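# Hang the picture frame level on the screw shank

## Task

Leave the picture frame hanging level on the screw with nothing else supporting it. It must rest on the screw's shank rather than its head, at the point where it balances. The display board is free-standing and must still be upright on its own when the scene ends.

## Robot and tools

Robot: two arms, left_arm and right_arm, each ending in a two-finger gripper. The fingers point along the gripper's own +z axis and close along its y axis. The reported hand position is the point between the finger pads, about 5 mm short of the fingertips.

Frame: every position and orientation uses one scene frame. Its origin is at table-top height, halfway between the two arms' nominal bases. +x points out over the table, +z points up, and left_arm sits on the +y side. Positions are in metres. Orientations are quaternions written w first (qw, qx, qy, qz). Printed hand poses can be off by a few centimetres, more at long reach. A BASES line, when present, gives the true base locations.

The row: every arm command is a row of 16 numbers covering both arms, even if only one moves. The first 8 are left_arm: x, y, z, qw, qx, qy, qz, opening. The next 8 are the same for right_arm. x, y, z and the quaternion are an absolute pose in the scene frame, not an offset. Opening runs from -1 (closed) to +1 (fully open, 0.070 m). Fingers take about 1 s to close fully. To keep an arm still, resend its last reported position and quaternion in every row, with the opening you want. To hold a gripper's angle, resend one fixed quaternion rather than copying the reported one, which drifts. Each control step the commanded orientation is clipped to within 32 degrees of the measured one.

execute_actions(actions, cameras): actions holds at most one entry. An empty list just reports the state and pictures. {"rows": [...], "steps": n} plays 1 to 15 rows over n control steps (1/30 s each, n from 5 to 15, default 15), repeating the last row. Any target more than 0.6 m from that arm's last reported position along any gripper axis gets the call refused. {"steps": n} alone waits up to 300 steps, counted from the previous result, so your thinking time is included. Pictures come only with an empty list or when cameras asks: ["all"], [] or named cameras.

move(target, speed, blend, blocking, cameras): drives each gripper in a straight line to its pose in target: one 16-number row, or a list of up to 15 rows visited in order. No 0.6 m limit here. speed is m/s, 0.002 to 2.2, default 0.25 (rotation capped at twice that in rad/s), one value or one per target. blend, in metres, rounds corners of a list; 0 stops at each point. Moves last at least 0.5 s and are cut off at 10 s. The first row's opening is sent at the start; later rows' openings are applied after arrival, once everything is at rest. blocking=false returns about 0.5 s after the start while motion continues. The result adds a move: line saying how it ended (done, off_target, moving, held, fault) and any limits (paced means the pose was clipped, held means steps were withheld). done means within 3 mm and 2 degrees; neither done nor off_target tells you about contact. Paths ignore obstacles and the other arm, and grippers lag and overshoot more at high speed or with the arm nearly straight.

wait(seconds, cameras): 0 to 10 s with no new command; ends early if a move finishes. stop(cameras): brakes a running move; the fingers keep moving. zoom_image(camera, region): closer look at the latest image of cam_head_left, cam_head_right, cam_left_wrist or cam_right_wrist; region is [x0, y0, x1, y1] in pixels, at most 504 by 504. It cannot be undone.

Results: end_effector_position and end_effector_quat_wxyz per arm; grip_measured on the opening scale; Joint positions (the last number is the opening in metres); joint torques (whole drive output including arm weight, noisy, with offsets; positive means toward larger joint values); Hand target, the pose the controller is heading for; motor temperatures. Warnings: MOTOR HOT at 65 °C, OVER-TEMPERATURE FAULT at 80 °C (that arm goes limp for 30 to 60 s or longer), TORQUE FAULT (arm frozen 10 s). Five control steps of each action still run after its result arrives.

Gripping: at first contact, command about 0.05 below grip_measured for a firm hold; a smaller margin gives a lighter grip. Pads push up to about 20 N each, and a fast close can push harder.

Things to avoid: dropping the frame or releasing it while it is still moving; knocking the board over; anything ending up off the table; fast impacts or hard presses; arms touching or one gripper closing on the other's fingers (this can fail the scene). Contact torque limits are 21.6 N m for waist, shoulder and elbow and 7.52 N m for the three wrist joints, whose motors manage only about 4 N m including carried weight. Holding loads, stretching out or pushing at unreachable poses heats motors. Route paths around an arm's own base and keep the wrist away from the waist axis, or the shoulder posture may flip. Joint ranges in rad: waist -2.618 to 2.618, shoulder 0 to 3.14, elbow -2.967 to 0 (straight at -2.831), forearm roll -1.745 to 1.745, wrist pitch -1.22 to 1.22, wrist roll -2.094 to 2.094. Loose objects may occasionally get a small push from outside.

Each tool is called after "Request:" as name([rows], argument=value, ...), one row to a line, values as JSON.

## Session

Request:
execute_actions(actions=[], cameras=["all"])

Request:
zoom_image(camera="cam_head_left", region=[330, 0, 630, 180])

Request:
zoom_image(camera="cam_head_right", region=[330, 0, 630, 180])

Scene clock: 0.00 s of 4500.00 s.
left_arm: end_effector_position=(+0.4202, +0.3387, +0.3327) grip_measured=+0.98 end_effector_quat_wxyz=(+0.569, -0.093, +0.773, -0.263) | right_arm: end_effector_position=(+0.0592, +0.1070, +0.2848) grip_measured=+0.98 end_effector_quat_wxyz=(-0.315, +0.854, -0.247, -0.332)
Joint positions: left_arm=[0.682 1.54 -1.063 -1.578 0.957 1.346 0.069] | right_arm=[1.098 1.584 -1.251 0.984 0.989 -1.935 0.069]
Joint torques (N m): no reading
Motor temperatures (°C): left_arm=[30 31 32 32 35 29] | right_arm=[29 30 32 34 37 31]
Hand target: left_arm +0.4202, +0.3387, +0.3327; +0.569, -0.093, +0.773, -0.263 | right_arm +0.0592, +0.1070, +0.2848; -0.315, +0.854, -0.247, -0.332
camera_calibration:
cam_left_wrist: T_world_to_cam=[[-0.138711, -0.855812, 0.498343, 0.185923], [-0.79869, -0.200849, -0.567233, 0.592911], [0.585536, -0.476703, -0.655668, 0.255234], [0, 0, 0, 1]] pos_world=[0.349893, 0.399872, 0.411014]
cam_right_wrist: T_world_to_cam=[[0.659904, 0.664249, 0.35114, -0.209496], [0.748492, -0.621906, -0.230199, 0.0814699], [0.0654668, 0.414735, -0.907584, 0.328533], [0, 0, 0, 1]] pos_world=[0.0557595, 0.0535699, 0.390488]

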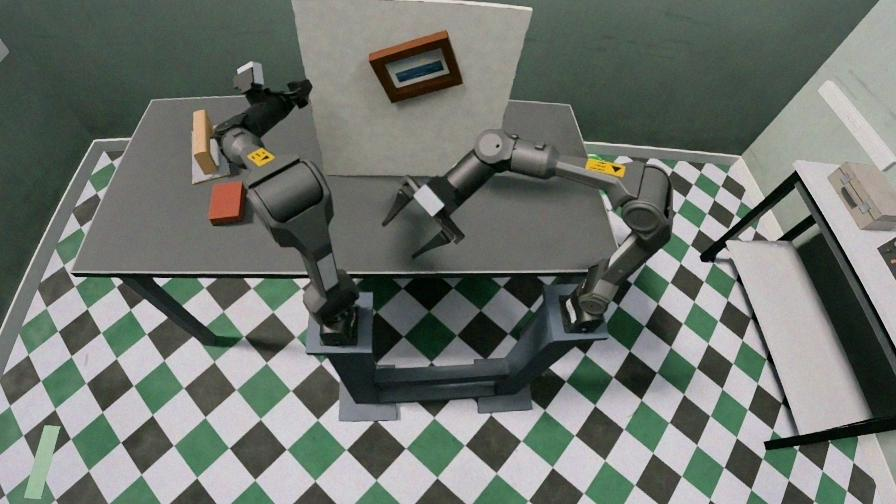

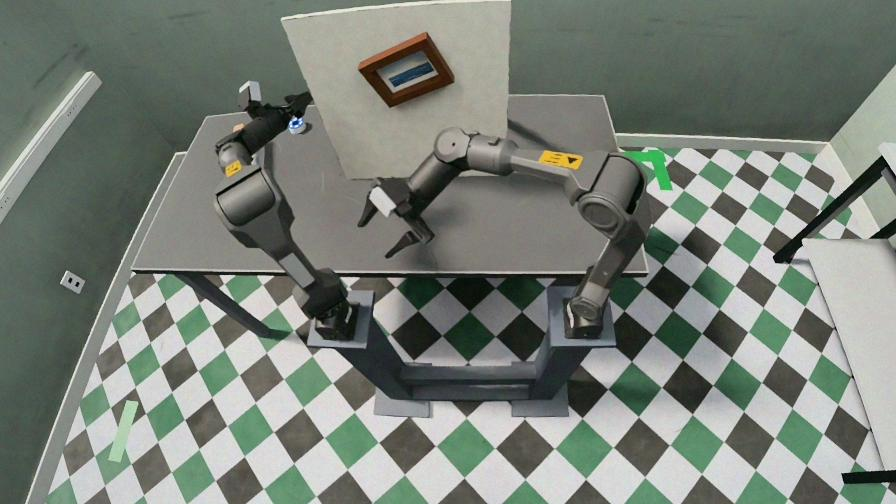

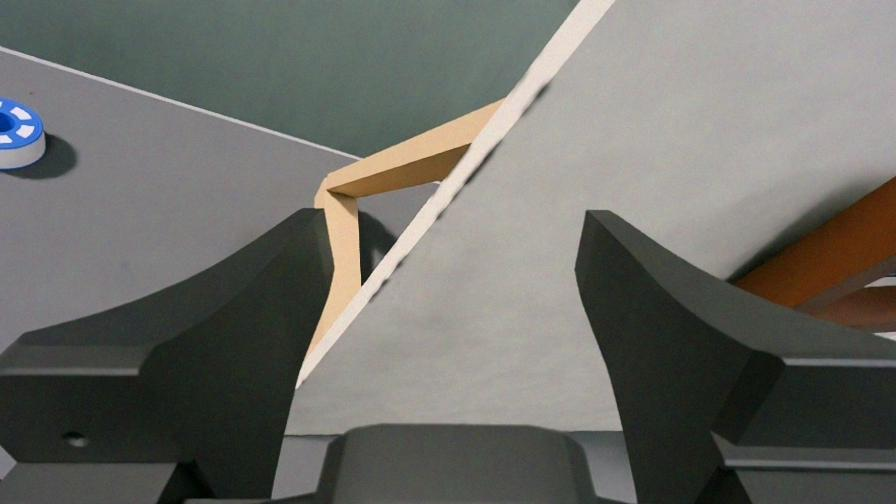

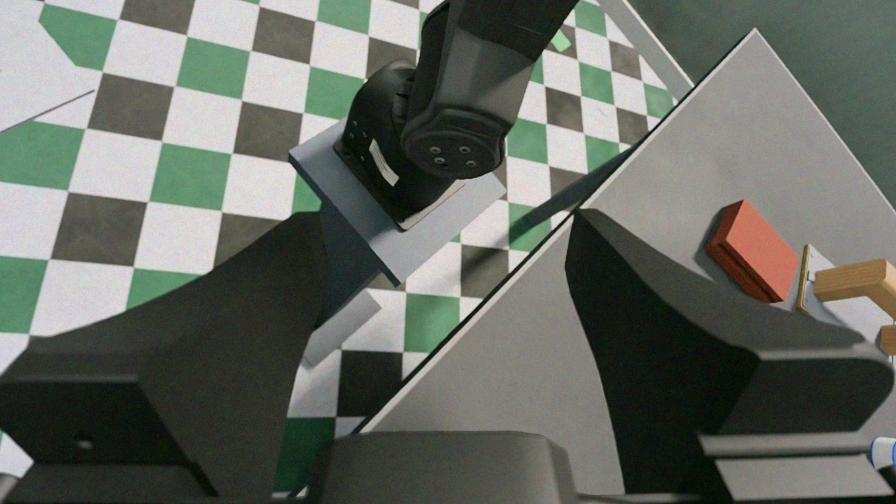

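Scaled by 1.680 from the camera's 896x504 image, which has a finer 1280x720 frame.

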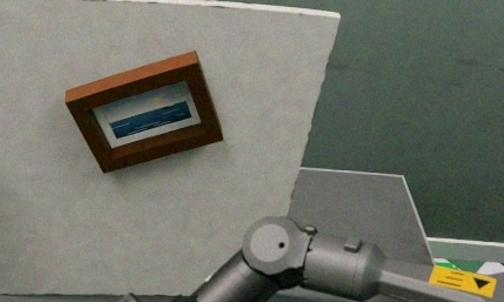

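Scaled by 1.680 from the camera's 896x504 image, which has a finer 1280x720 frame.

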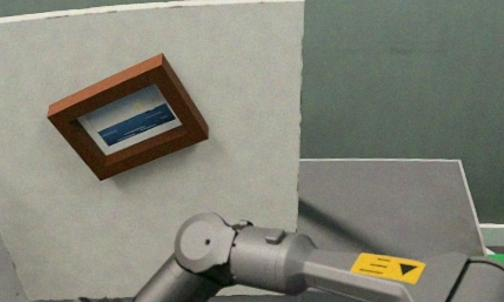

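Request:
move([
  [0.33,0.368,0.353,0.569,-0.093,0.773,-0.263,1,0.12,-0.02,0.40,-0.315,0.854,-0.247,-0.332,0.3],
  [0.30,0.36,0.40,0.569,-0.093,0.773,-0.263,1,0.30,-0.12,0.48,0.278,0.164,0.812,0.483,0.3],
], speed=0.2)

Scene clock: 9.03 s of 4500.00 s.
left_arm: end_effector_position=(+0.3007, +0.3594, +0.4001) grip_measured=+0.98 end_effector_quat_wxyz=(+0.588, -0.142, +0.770, -0.204) | right_arm: end_effector_position=(+0.3000, -0.1202, +0.4804) grip_measured=+0.30 end_effector_quat_wxyz=(+0.279, +0.165, +0.813, +0.484)
Joint positions: left_arm=[1.084 1.169 -1.007 -1.357 1.223 1.052 0.069] | right_arm=[0.218 1.192 -1.495 0.732 1.004 0.517 0.046]
Joint torques (N m): left_arm=[0.38 -3.81 -3.21 -0.75 -0.12 -0.1] | right_arm=[0.26 -1.89 -4 0.58 -0.45 -0.19]
Hand target: left_arm +0.3006, +0.3597, +0.3999; +0.588, -0.142, +0.770, -0.204 | right_arm +0.3000, -0.1200, +0.4800; +0.278, +0.164, +0.813, +0.484
Off the commanded pose: left_arm 0.001 m, 9 deg | right_arm 0.000 m, 0 deg.
joint sent to its limit (left arm) — joint 5 (wrist pitch), upper limit.
Kept back: nothing.
move: off_target (left_arm)
camera_calibration:
cam_left_wrist: T_world_to_cam=[[-0.00274263, -0.884528, 0.466479, 0.135714], [-0.761538, -0.300487, -0.574254, 0.56728], [0.648115, -0.356816, -0.672777, 0.324254], [0, 0, 0, 1]] pos_world=[0.222224, 0.406202, 0.480606]
cam_right_wrist: T_world_to_cam=[[-0.0340909, -0.463482, -0.88545, 0.380517], [-0.999412, 0.0190279, 0.0285186, 0.282111], [0.00363041, 0.885902, -0.463858, 0.446605], [0, 0, 0, 1]] pos_world=[0.293296, -0.224653, 0.536045]

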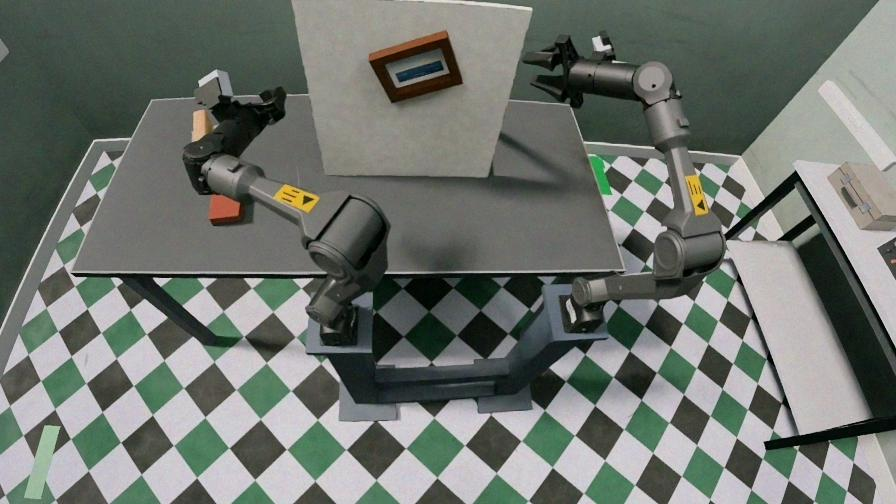

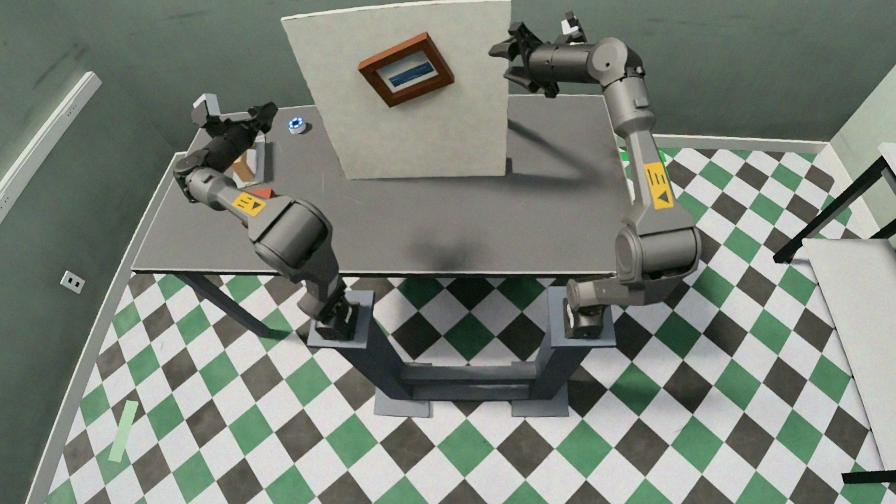

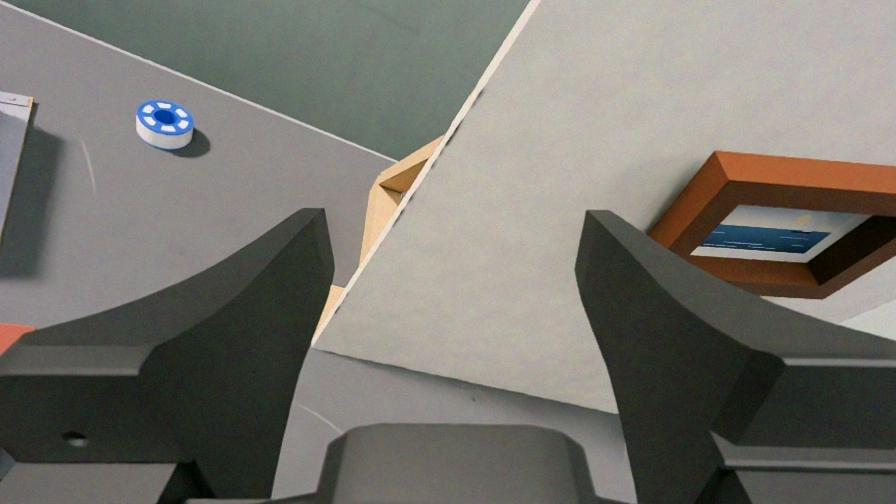

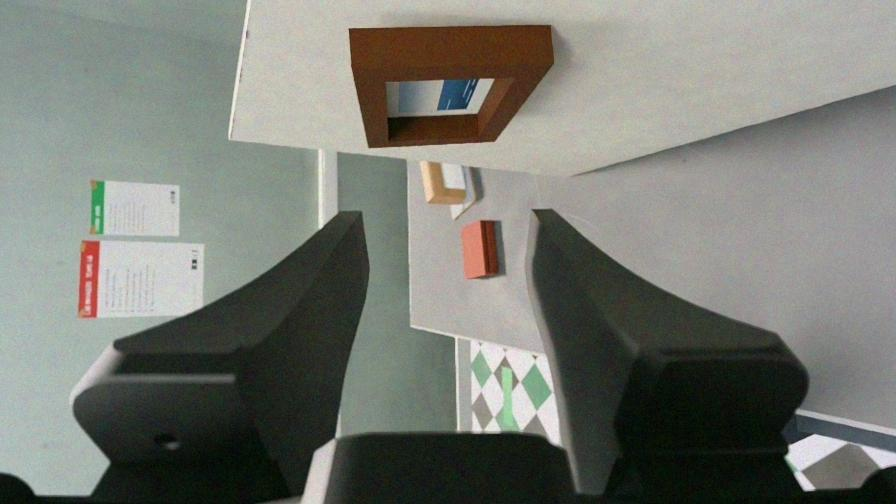

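Request:
move(target=[0.3006,0.3597,0.3999,0.588,-0.142,0.770,-0.204,1,0.44,-0.03,0.507,0.306,0.161,0.827,0.4435,0.3], speed=0.12)

Request:
zoom_image(camera="cam_right_wrist", region=[300, 130, 660, 330])

Scene clock: 11.47 s of 4500.00 s.
left_arm: end_effector_position=(+0.3006, +0.3594, +0.3999) grip_measured=+0.98 end_effector_quat_wxyz=(+0.588, -0.142, +0.770, -0.204) | right_arm: end_effector_position=(+0.4399, -0.0302, +0.5074) grip_measured=+0.30 end_effector_quat_wxyz=(+0.306, +0.161, +0.827, +0.444)
Joint positions: left_arm=[1.084 1.169 -1.007 -1.356 1.223 1.052 0.069] | right_arm=[0.462 1.932 -2.544 0.331 1.174 0.882 0.046]
Joint torques (N m): left_arm=[-0.68 -2.39 -3.33 -0.71 0.06 0.07] | right_arm=[0.46 -7.24 -3.49 0.04 -0.7 0.12]
Hand target: left_arm +0.3006, +0.3597, +0.3999; +0.588, -0.142, +0.770, -0.204 | right_arm +0.4400, -0.0300, +0.5070; +0.306, +0.161, +0.827, +0.443
Off the commanded pose: left_arm 0.000 m, 0 deg | right_arm 0.000 m, 0 deg.
joint sent to its limit (left arm) — joint 5 (wrist pitch), upper limit.
Kept back: nothing.
move: done
camera_calibration:
cam_left_wrist: T_world_to_cam=[[-0.00251372, -0.884715, 0.466125, 0.135868], [-0.762018, -0.300147, -0.573795, 0.56694], [0.647551, -0.356638, -0.673414, 0.32451], [0, 0, 0, 1]] pos_world=[0.222223, 0.406102, 0.480506]
cam_right_wrist: T_world_to_cam=[[-0.0303275, -0.539423, -0.841488, 0.424681], [-0.99828, 0.0586065, -0.00159044, 0.435374], [0.0501746, 0.839993, -0.540273, 0.39578], [0, 0, 0, 1]] pos_world=[0.427647, -0.128885, 0.571886]

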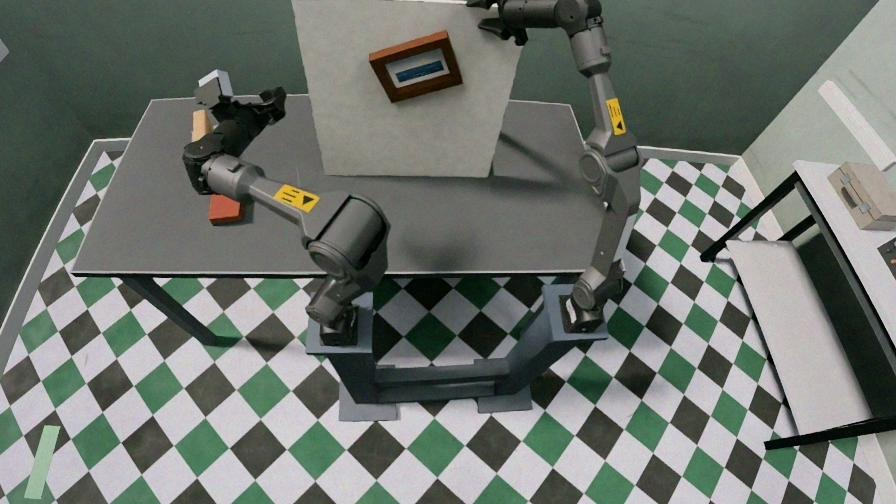

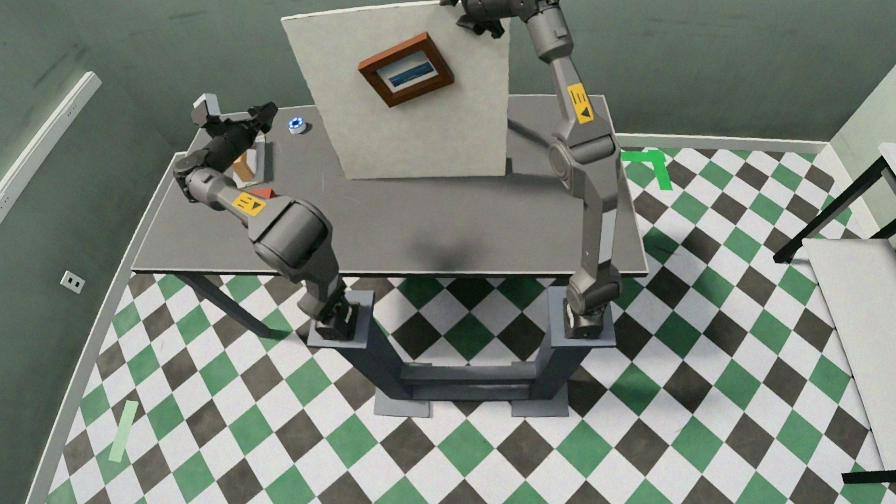

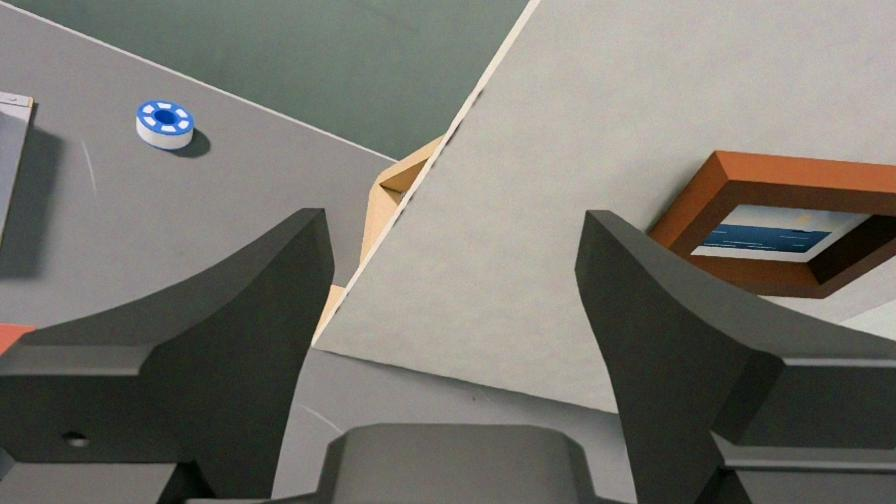

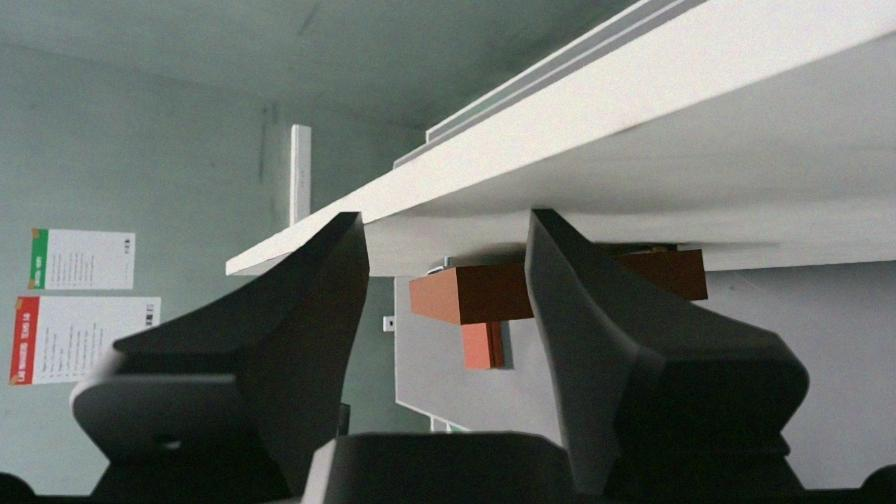

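Scaled by 1.400 from the camera's 896x504 image, which has a finer 1280x720 frame.

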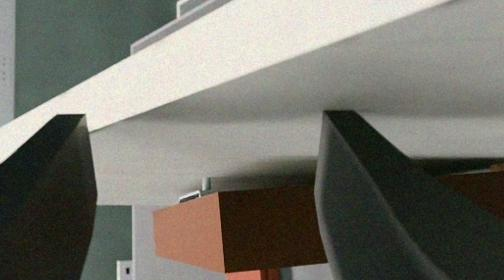

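Request:
zoom_image(camera="cam_right_wrist", region=[400, 240, 500, 300])

Request:
zoom_image(camera="cam_right_wrist", region=[420, 245, 470, 280])

Request:
zoom_image(camera="cam_right_wrist", region=[600, 230, 720, 300])

Scaled by 5.040 from the camera's 896x504 image, which has a finer 1280x720 frame.

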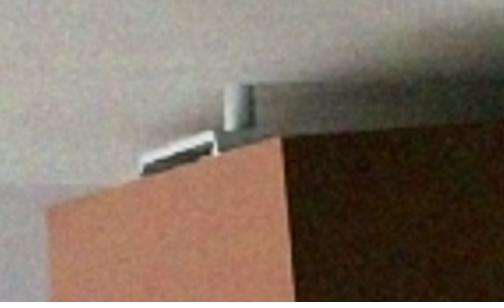

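Scaled by 10.080 from the camera's 896x504 image, which has a finer 1280x720 frame.

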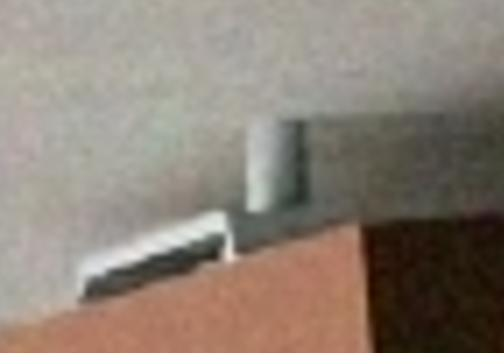

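Scaled by 4.200 from the camera's 896x504 image, which has a finer 1280x720 frame.

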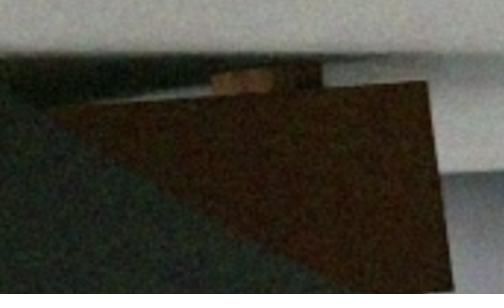

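Request:
move([
  [0.30,0.34,0.45,0.588,-0.142,0.770,-0.204,0.3,0.36,-0.10,0.50,0.306,0.161,0.827,0.4435,0.3],
  [0.36,0.28,0.48,0.292,-0.169,0.804,-0.489,0.3,0.30,-0.16,0.46,0.306,0.161,0.827,0.4435,0.3],
  [0.425,0.205,0.47,0.292,-0.169,0.804,-0.489,0.3,0.30,-0.16,0.46,0.306,0.161,0.827,0.4435,0.3],
], speed=0.15)

Request:
zoom_image(camera="cam_left_wrist", region=[250, 130, 650, 330])

Scene clock: 17.40 s of 4500.00 s.
left_arm: end_effector_position=(+0.4257, +0.2045, +0.4692) grip_measured=+0.30 end_effector_quat_wxyz=(+0.338, -0.196, +0.784, -0.483) | right_arm: end_effector_position=(+0.2999, -0.1601, +0.4599) grip_measured=+0.30 end_effector_quat_wxyz=(+0.306, +0.161, +0.827, +0.443)
Joint positions: left_arm=[0.391 1.599 -1.765 -1.127 1.223 -0.042 0.045] | right_arm=[0.046 1.14 -1.412 0.781 1.078 0.346 0.046]
Joint torques (N m): left_arm=[0.58 -7.08 -2.15 -0.76 -0.3 0.07] | right_arm=[0.67 -1.19 -4.53 0.44 -0.65 0.18]
Hand target: left_arm +0.4251, +0.2047, +0.4698; +0.339, -0.196, +0.784, -0.482 | right_arm +0.3000, -0.1600, +0.4600; +0.306, +0.161, +0.827, +0.443
Off the commanded pose: left_arm 0.001 m, 7 deg | right_arm 0.000 m, 0 deg.
joint sent to its limit (left arm) — joint 5 (wrist pitch), upper limit.
Kept back: nothing.
move: off_target (left_arm)
camera_calibration:
cam_left_wrist: T_world_to_cam=[[-0.0100967, -0.478493, 0.878033, -0.306263], [-0.978397, -0.176596, -0.107489, 0.503598], [0.20649, -0.86015, -0.466373, 0.42851], [0, 0, 0, 1]] pos_world=[0.401143, 0.310972, 0.522886]
cam_right_wrist: T_world_to_cam=[[-0.0307128, -0.54008, -0.841053, 0.310191], [-0.998293, 0.0583952, -0.00104359, 0.302913], [0.049677, 0.839585, -0.540952, 0.4867], [0, 0, 0, 1]] pos_world=[0.287745, -0.258786, 0.524484]

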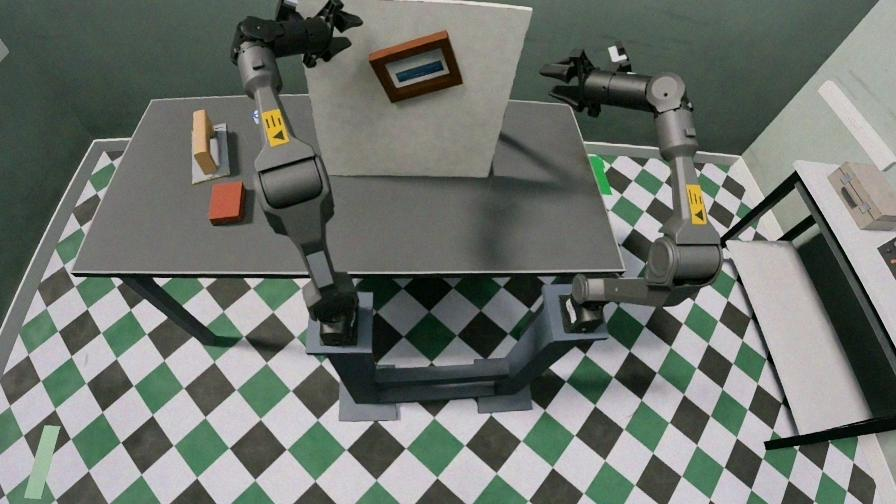

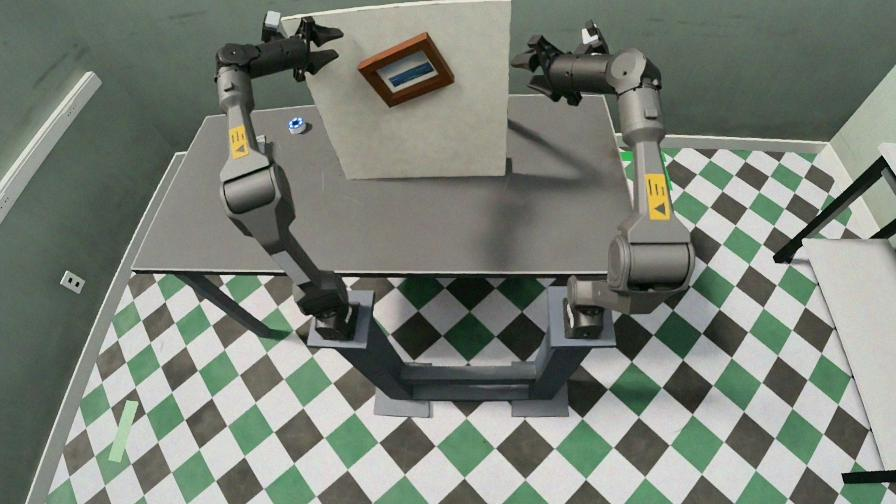

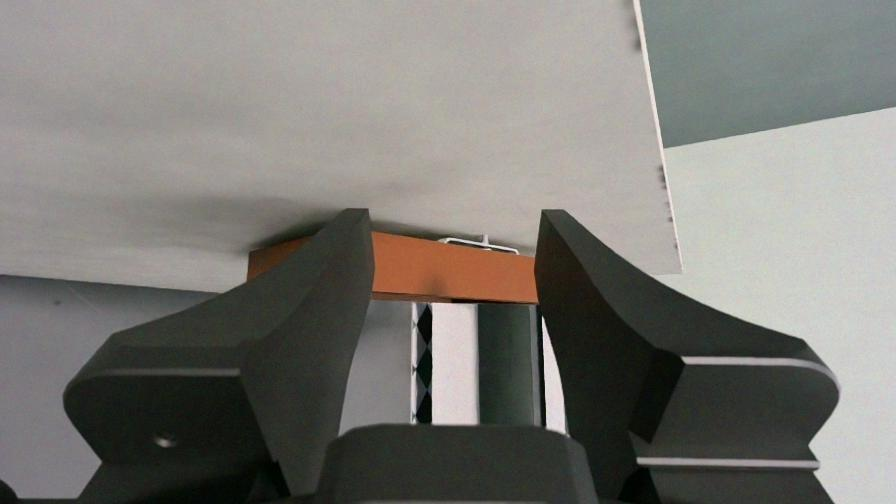

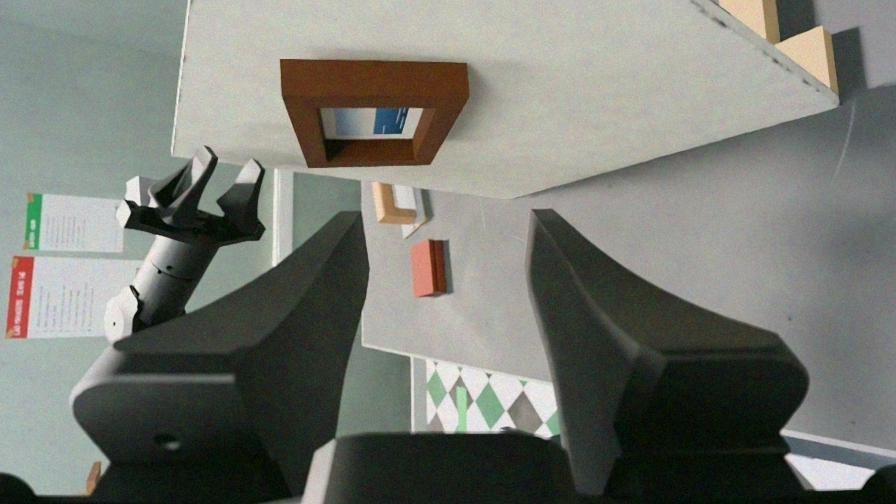

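Scaled by 1.260 from the camera's 896x504 image, which has a finer 1280x720 frame.

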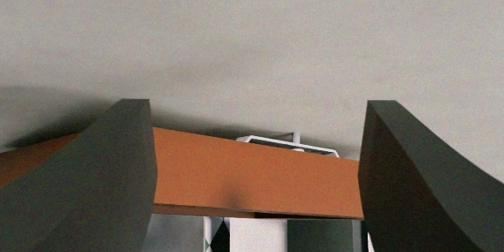

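Request:
zoom_image(camera="cam_left_wrist", region=[420, 220, 540, 280])

Request:
zoom_image(camera="cam_left_wrist", region=[430, 225, 530, 265])

Scaled by 4.200 from the camera's 896x504 image, which has a finer 1280x720 frame.

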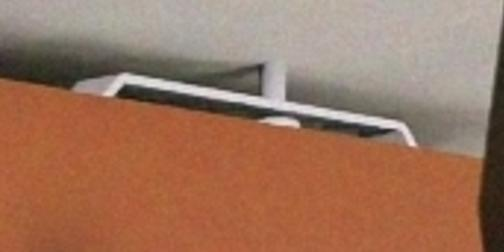

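Scaled by 5.040 from the camera's 896x504 image, which has a finer 1280x720 frame.

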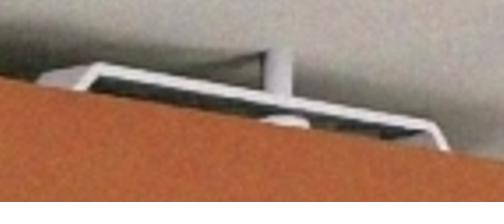

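Request:
move([
  [0.4251,0.2047,0.4698,0.339,-0.196,0.784,-0.482,0.3,0.31,-0.05,0.44,0.5953,0.3814,0.5672,0.4220,1],
  [0.4251,0.2047,0.4698,0.339,-0.196,0.784,-0.482,0.3,0.365,0.092,0.398,0.5953,0.3814,0.5672,0.4220,1],
], speed=0.15)

Request:
zoom_image(camera="cam_left_wrist", region=[300, 190, 600, 360])

Scene clock: 23.60 s of 4500.00 s.
left_arm: end_effector_position=(+0.4250, +0.2048, +0.4696) grip_measured=+0.30 end_effector_quat_wxyz=(+0.339, -0.196, +0.784, -0.482) | right_arm: end_effector_position=(+0.3653, +0.0924, +0.3984) grip_measured=+0.98 end_effector_quat_wxyz=(+0.501, +0.318, +0.759, +0.271)
Joint positions: left_arm=[0.392 1.596 -1.764 -1.125 1.223 -0.042 0.045] | right_arm=[1.223 2.04 -2.15 -1.096 1.216 2.092 0.069]
Joint torques (N m): left_arm=[-0.59 -7.09 -3.35 -0.66 -0.77 -0.11] | right_arm=[0.1 -9.98 -3.38 -0.99 -0.15 0.25]
Hand target: left_arm +0.4251, +0.2047, +0.4698; +0.339, -0.196, +0.784, -0.482 | right_arm +0.3653, +0.0922, +0.3984; +0.500, +0.318, +0.759, +0.270
Off the commanded pose: left_arm 0.000 m, 0 deg | right_arm 0.001 m, 31 deg.
joint sent to its limit (right arm) — joint 5 (wrist pitch), upper limit; joint 6 (wrist roll), upper limit.
Kept back: nothing.
move: off_target (right_arm); limits=paced
camera_calibration:
cam_left_wrist: T_world_to_cam=[[-0.0103566, -0.480522, 0.876921, -0.305432], [-0.978055, -0.177629, -0.108885, 0.503716], [0.208088, -0.858805, -0.468138, 0.428928], [0, 0, 0, 1]] pos_world=[0.400244, 0.311073, 0.523484]
cam_right_wrist: T_world_to_cam=[[-0.231472, -0.623174, -0.747044, 0.440481], [-0.795609, 0.563168, -0.223266, 0.321262], [0.559845, 0.542676, -0.62616, 0.113177], [0, 0, 0, 1]] pos_world=[0.294197, 0.0321537, 0.471653]

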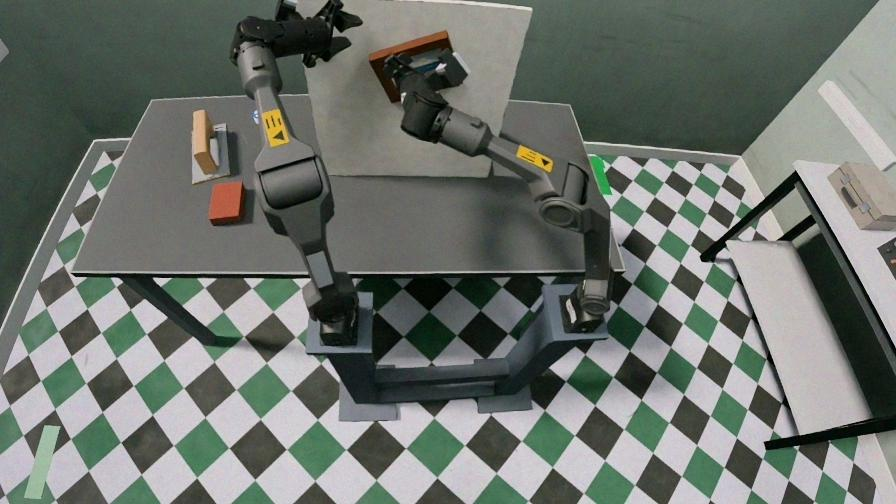

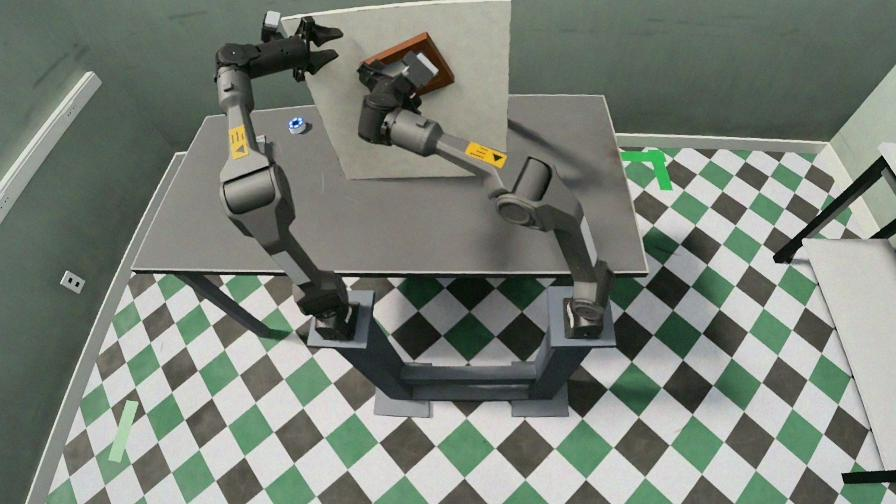

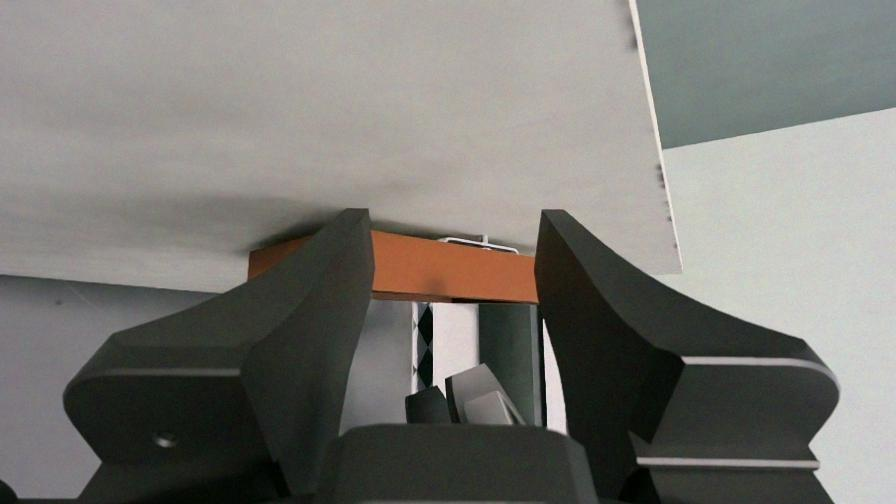

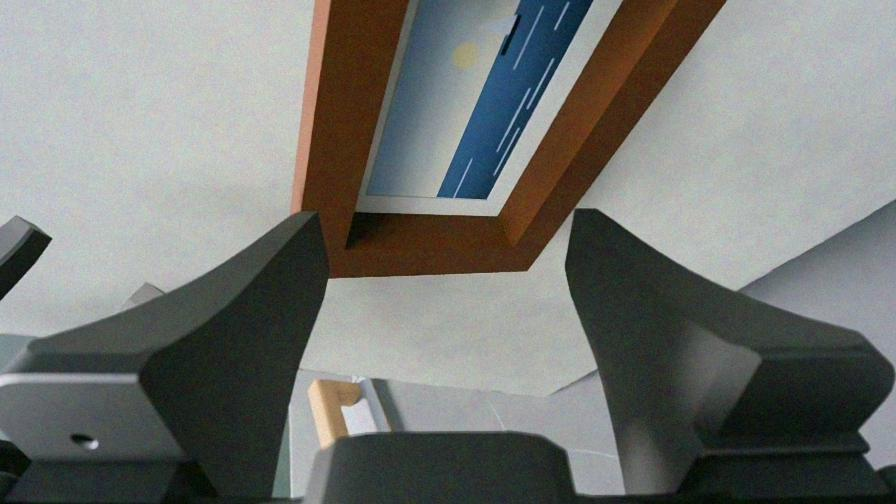

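Scaled by 1.680 from the camera's 896x504 image, which has a finer 1280x720 frame.

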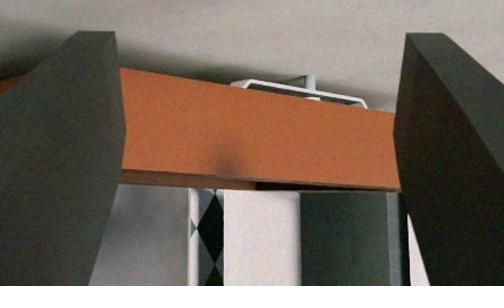

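Request:
move([
  [0.4251,0.2047,0.4698,0.339,-0.196,0.784,-0.482,0.3,0.30,-0.16,0.46,0.306,0.161,0.827,0.4435,1],
  [0.4251,0.2047,0.4698,0.339,-0.196,0.784,-0.482,0.3,0.32,-0.26,0.42,0.517,0.482,0.482,0.517,1],
], speed=0.2, cameras=["cam_head_left"])

Scene clock: 29.00 s of 4500.00 s.
left_arm: end_effector_position=(+0.4250, +0.2048, +0.4696) grip_measured=+0.30 end_effector_quat_wxyz=(+0.339, -0.196, +0.784, -0.482) | right_arm: end_effector_position=(+0.3199, -0.2600, +0.4198) grip_measured=+0.98 end_effector_quat_wxyz=(+0.517, +0.482, +0.482, +0.517)
Joint positions: left_arm=[0.392 1.596 -1.764 -1.125 1.223 -0.042 0.045] | right_arm=[0.494 0.863 -0.661 1.21 -0.504 0.372 0.069]
Joint torques (N m): left_arm=[-0.71 -7.01 -3.26 -0.73 -0.71 -0.08] | right_arm=[-0.32 0.18 -4.71 -0.76 -0.23 0.17]
Hand target: left_arm +0.4251, +0.2047, +0.4698; +0.339, -0.196, +0.784, -0.482 | right_arm +0.3200, -0.2600, +0.4200; +0.517, +0.482, +0.482, +0.517
Off the commanded pose: left_arm 0.000 m, 0 deg | right_arm 0.000 m, 0 deg.
Kept back: nothing.
move: done
Images, in order (width x height): cam_head_left 896x504.

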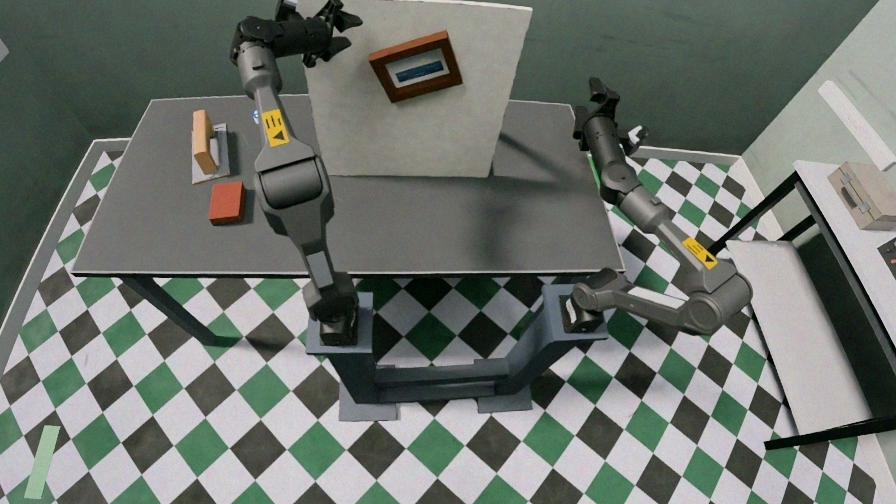

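Request:
move([
  [0.4251,0.2047,0.4698,0.339,-0.196,0.784,-0.482,0.3,0.34,-0.06,0.41,0.5953,0.3814,0.5672,0.4220,1],
  [0.4251,0.2047,0.4698,0.339,-0.196,0.784,-0.482,0.3,0.38,0.092,0.398,0.5953,0.3814,0.5672,0.4220,1],
], speed=0.15)

Request:
zoom_image(camera="cam_left_wrist", region=[300, 190, 600, 360])

Scene clock: 32.07 s of 4500.00 s.
left_arm: end_effector_position=(+0.4250, +0.2048, +0.4696) grip_measured=+0.30 end_effector_quat_wxyz=(+0.339, -0.196, +0.784, -0.482) | right_arm: end_effector_position=(+0.3801, +0.0923, +0.3980) grip_measured=+0.98 end_effector_quat_wxyz=(+0.595, +0.381, +0.567, +0.422)
Joint positions: left_arm=[0.392 1.596 -1.764 -1.125 1.223 -0.042 0.046] | right_arm=[1.235 2.059 -1.807 1.436 -1.204 -0.16 0.069]
Joint torques (N m): left_arm=[-0.56 -7 -3.13 -0.79 -0.69 -0.07] | right_arm=[0.32 -9.92 -3.49 -1.16 -0.31 0.14]
Hand target: left_arm +0.4251, +0.2047, +0.4698; +0.339, -0.196, +0.784, -0.482 | right_arm +0.3800, +0.0920, +0.3980; +0.595, +0.381, +0.567, +0.422
Off the commanded pose: left_arm 0.000 m, 0 deg | right_arm 0.000 m, 0 deg.
Kept back: nothing.
move: done
camera_calibration:
cam_left_wrist: T_world_to_cam=[[-0.0103566, -0.480522, 0.876921, -0.305432], [-0.978055, -0.177629, -0.108885, 0.503716], [0.208088, -0.858805, -0.468138, 0.428928], [0, 0, 0, 1]] pos_world=[0.400244, 0.311073, 0.523484]
cam_right_wrist: T_world_to_cam=[[0.0600841, -0.316594, -0.946656, 0.383811], [-0.611711, 0.737746, -0.285552, 0.271725], [0.788796, 0.596238, -0.149337, -0.177086], [0, 0, 0, 1]] pos_world=[0.282842, 0.0266336, 0.414483]

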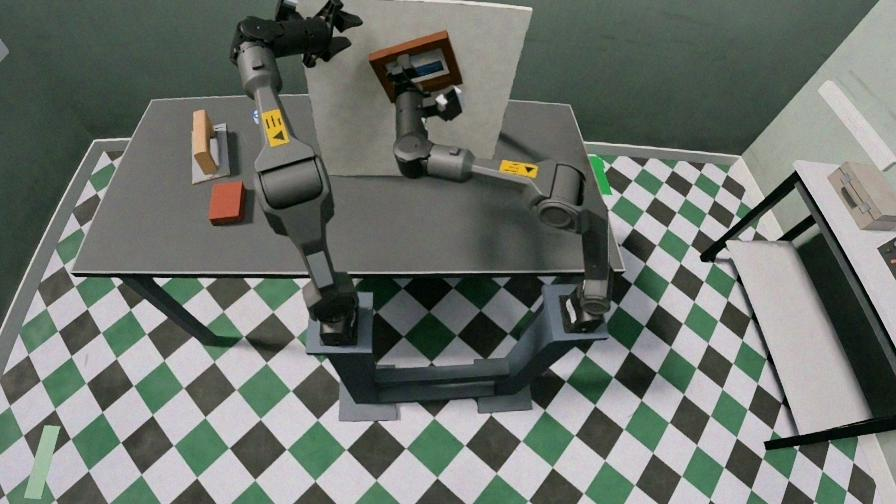

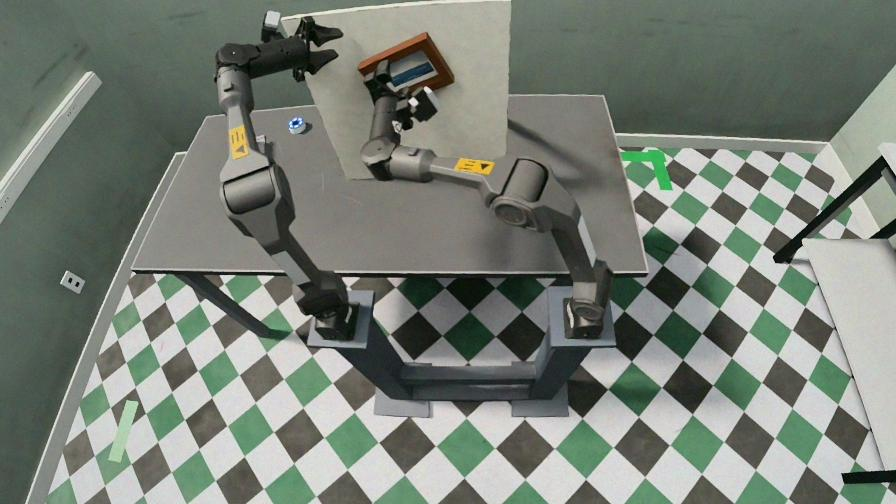

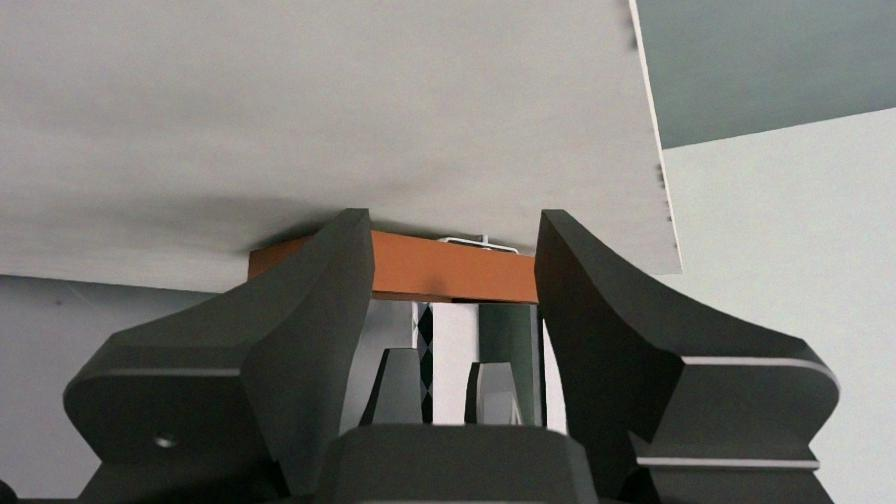

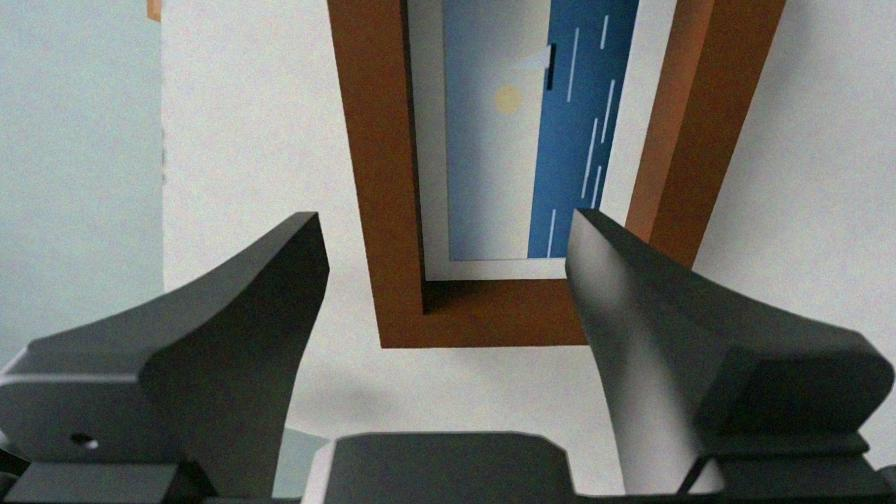

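Scaled by 1.680 from the camera's 896x504 image, which has a finer 1280x720 frame.

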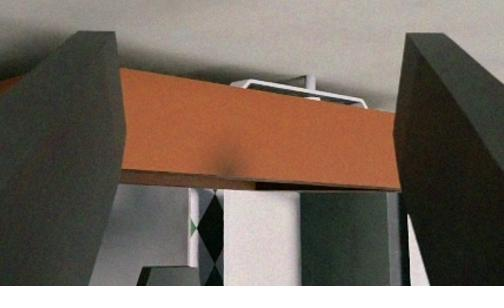

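Request:
move(target=[0.4251,0.2047,0.4698,0.339,-0.196,0.784,-0.482,0.3,0.392,0.100,0.4165,0.6029,0.3694,0.5756,0.4105,1], speed=0.06, cameras=["cam_left_wrist","cam_right_wrist"])

Request:
zoom_image(camera="cam_left_wrist", region=[340, 210, 560, 370])

Scene clock: 34.07 s of 4500.00 s.
left_arm: end_effector_position=(+0.4250, +0.2048, +0.4696) grip_measured=+0.30 end_effector_quat_wxyz=(+0.339, -0.196, +0.784, -0.482) | right_arm: end_effector_position=(+0.3918, +0.1002, +0.4172) grip_measured=+0.98 end_effector_quat_wxyz=(+0.603, +0.369, +0.575, +0.411)
Joint positions: left_arm=[0.392 1.596 -1.764 -1.125 1.223 -0.042 0.046] | right_arm=[1.215 2.105 -1.961 1.476 -1.17 -0.313 0.069]
Joint torques (N m): left_arm=[-0.53 -7.05 -3.21 -0.83 -0.7 -0.06] | right_arm=[0.1 -8.84 -3.52 -1.09 -0.12 0.17]
Hand target: left_arm +0.4251, +0.2047, +0.4698; +0.339, -0.196, +0.784, -0.482 | right_arm +0.3920, +0.1000, +0.4165; +0.603, +0.369, +0.576, +0.411
Off the commanded pose: left_arm 0.000 m, 0 deg | right_arm 0.001 m, 0 deg.
Kept back: nothing.
move: done
camera_calibration:
cam_left_wrist: T_world_to_cam=[[-0.0103566, -0.480522, 0.876921, -0.305432], [-0.978055, -0.177629, -0.108885, 0.503716], [0.208088, -0.858805, -0.468138, 0.428928], [0, 0, 0, 1]] pos_world=[0.400244, 0.311073, 0.523484]
cam_right_wrist: T_world_to_cam=[[0.060691, -0.353895, -0.933314, 0.401681], [-0.611382, 0.725932, -0.315016, 0.291935], [0.789004, 0.58973, -0.172307, -0.177992], [0, 0, 0, 1]] pos_world=[0.294543, 0.035195, 0.436189]
Images, in order (width x height): cam_left_wrist 896x504, cam_right_wrist 896x504.

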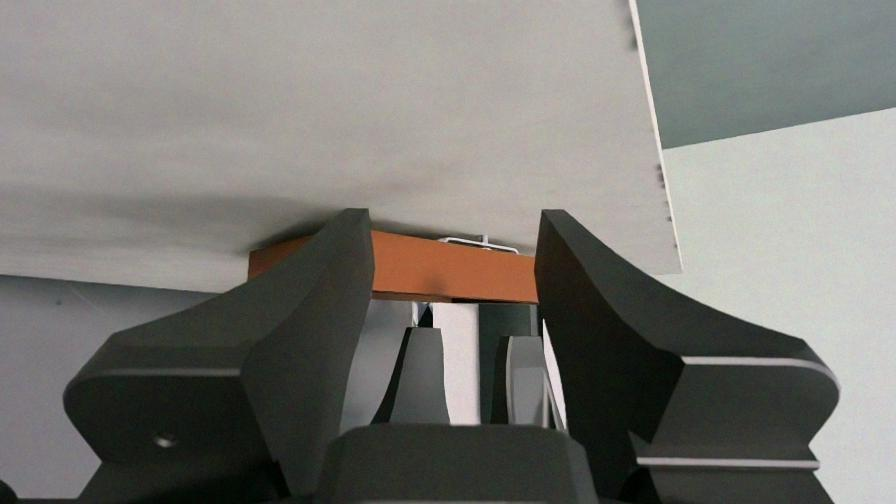

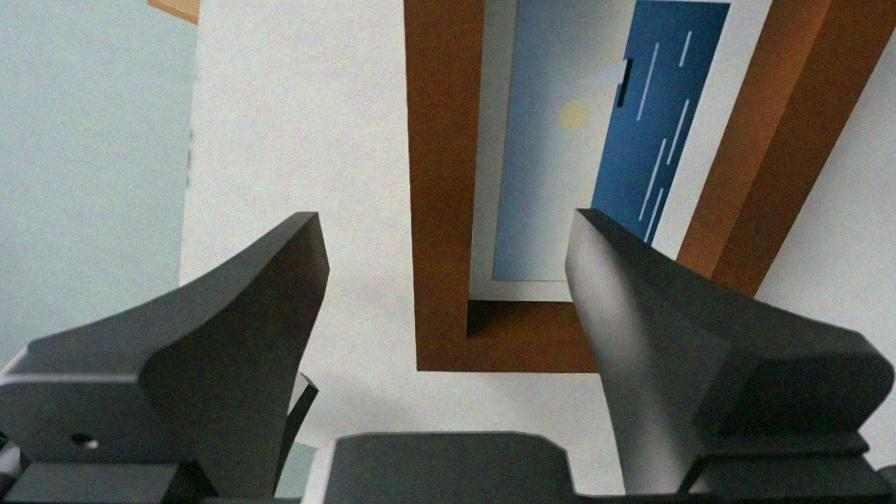

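Scaled by 2.291 from the camera's 896x504 image, which has a finer 1280x720 frame.

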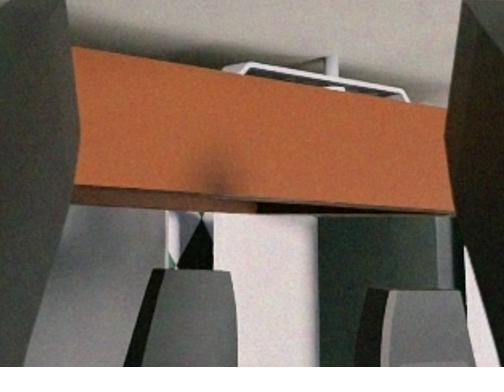

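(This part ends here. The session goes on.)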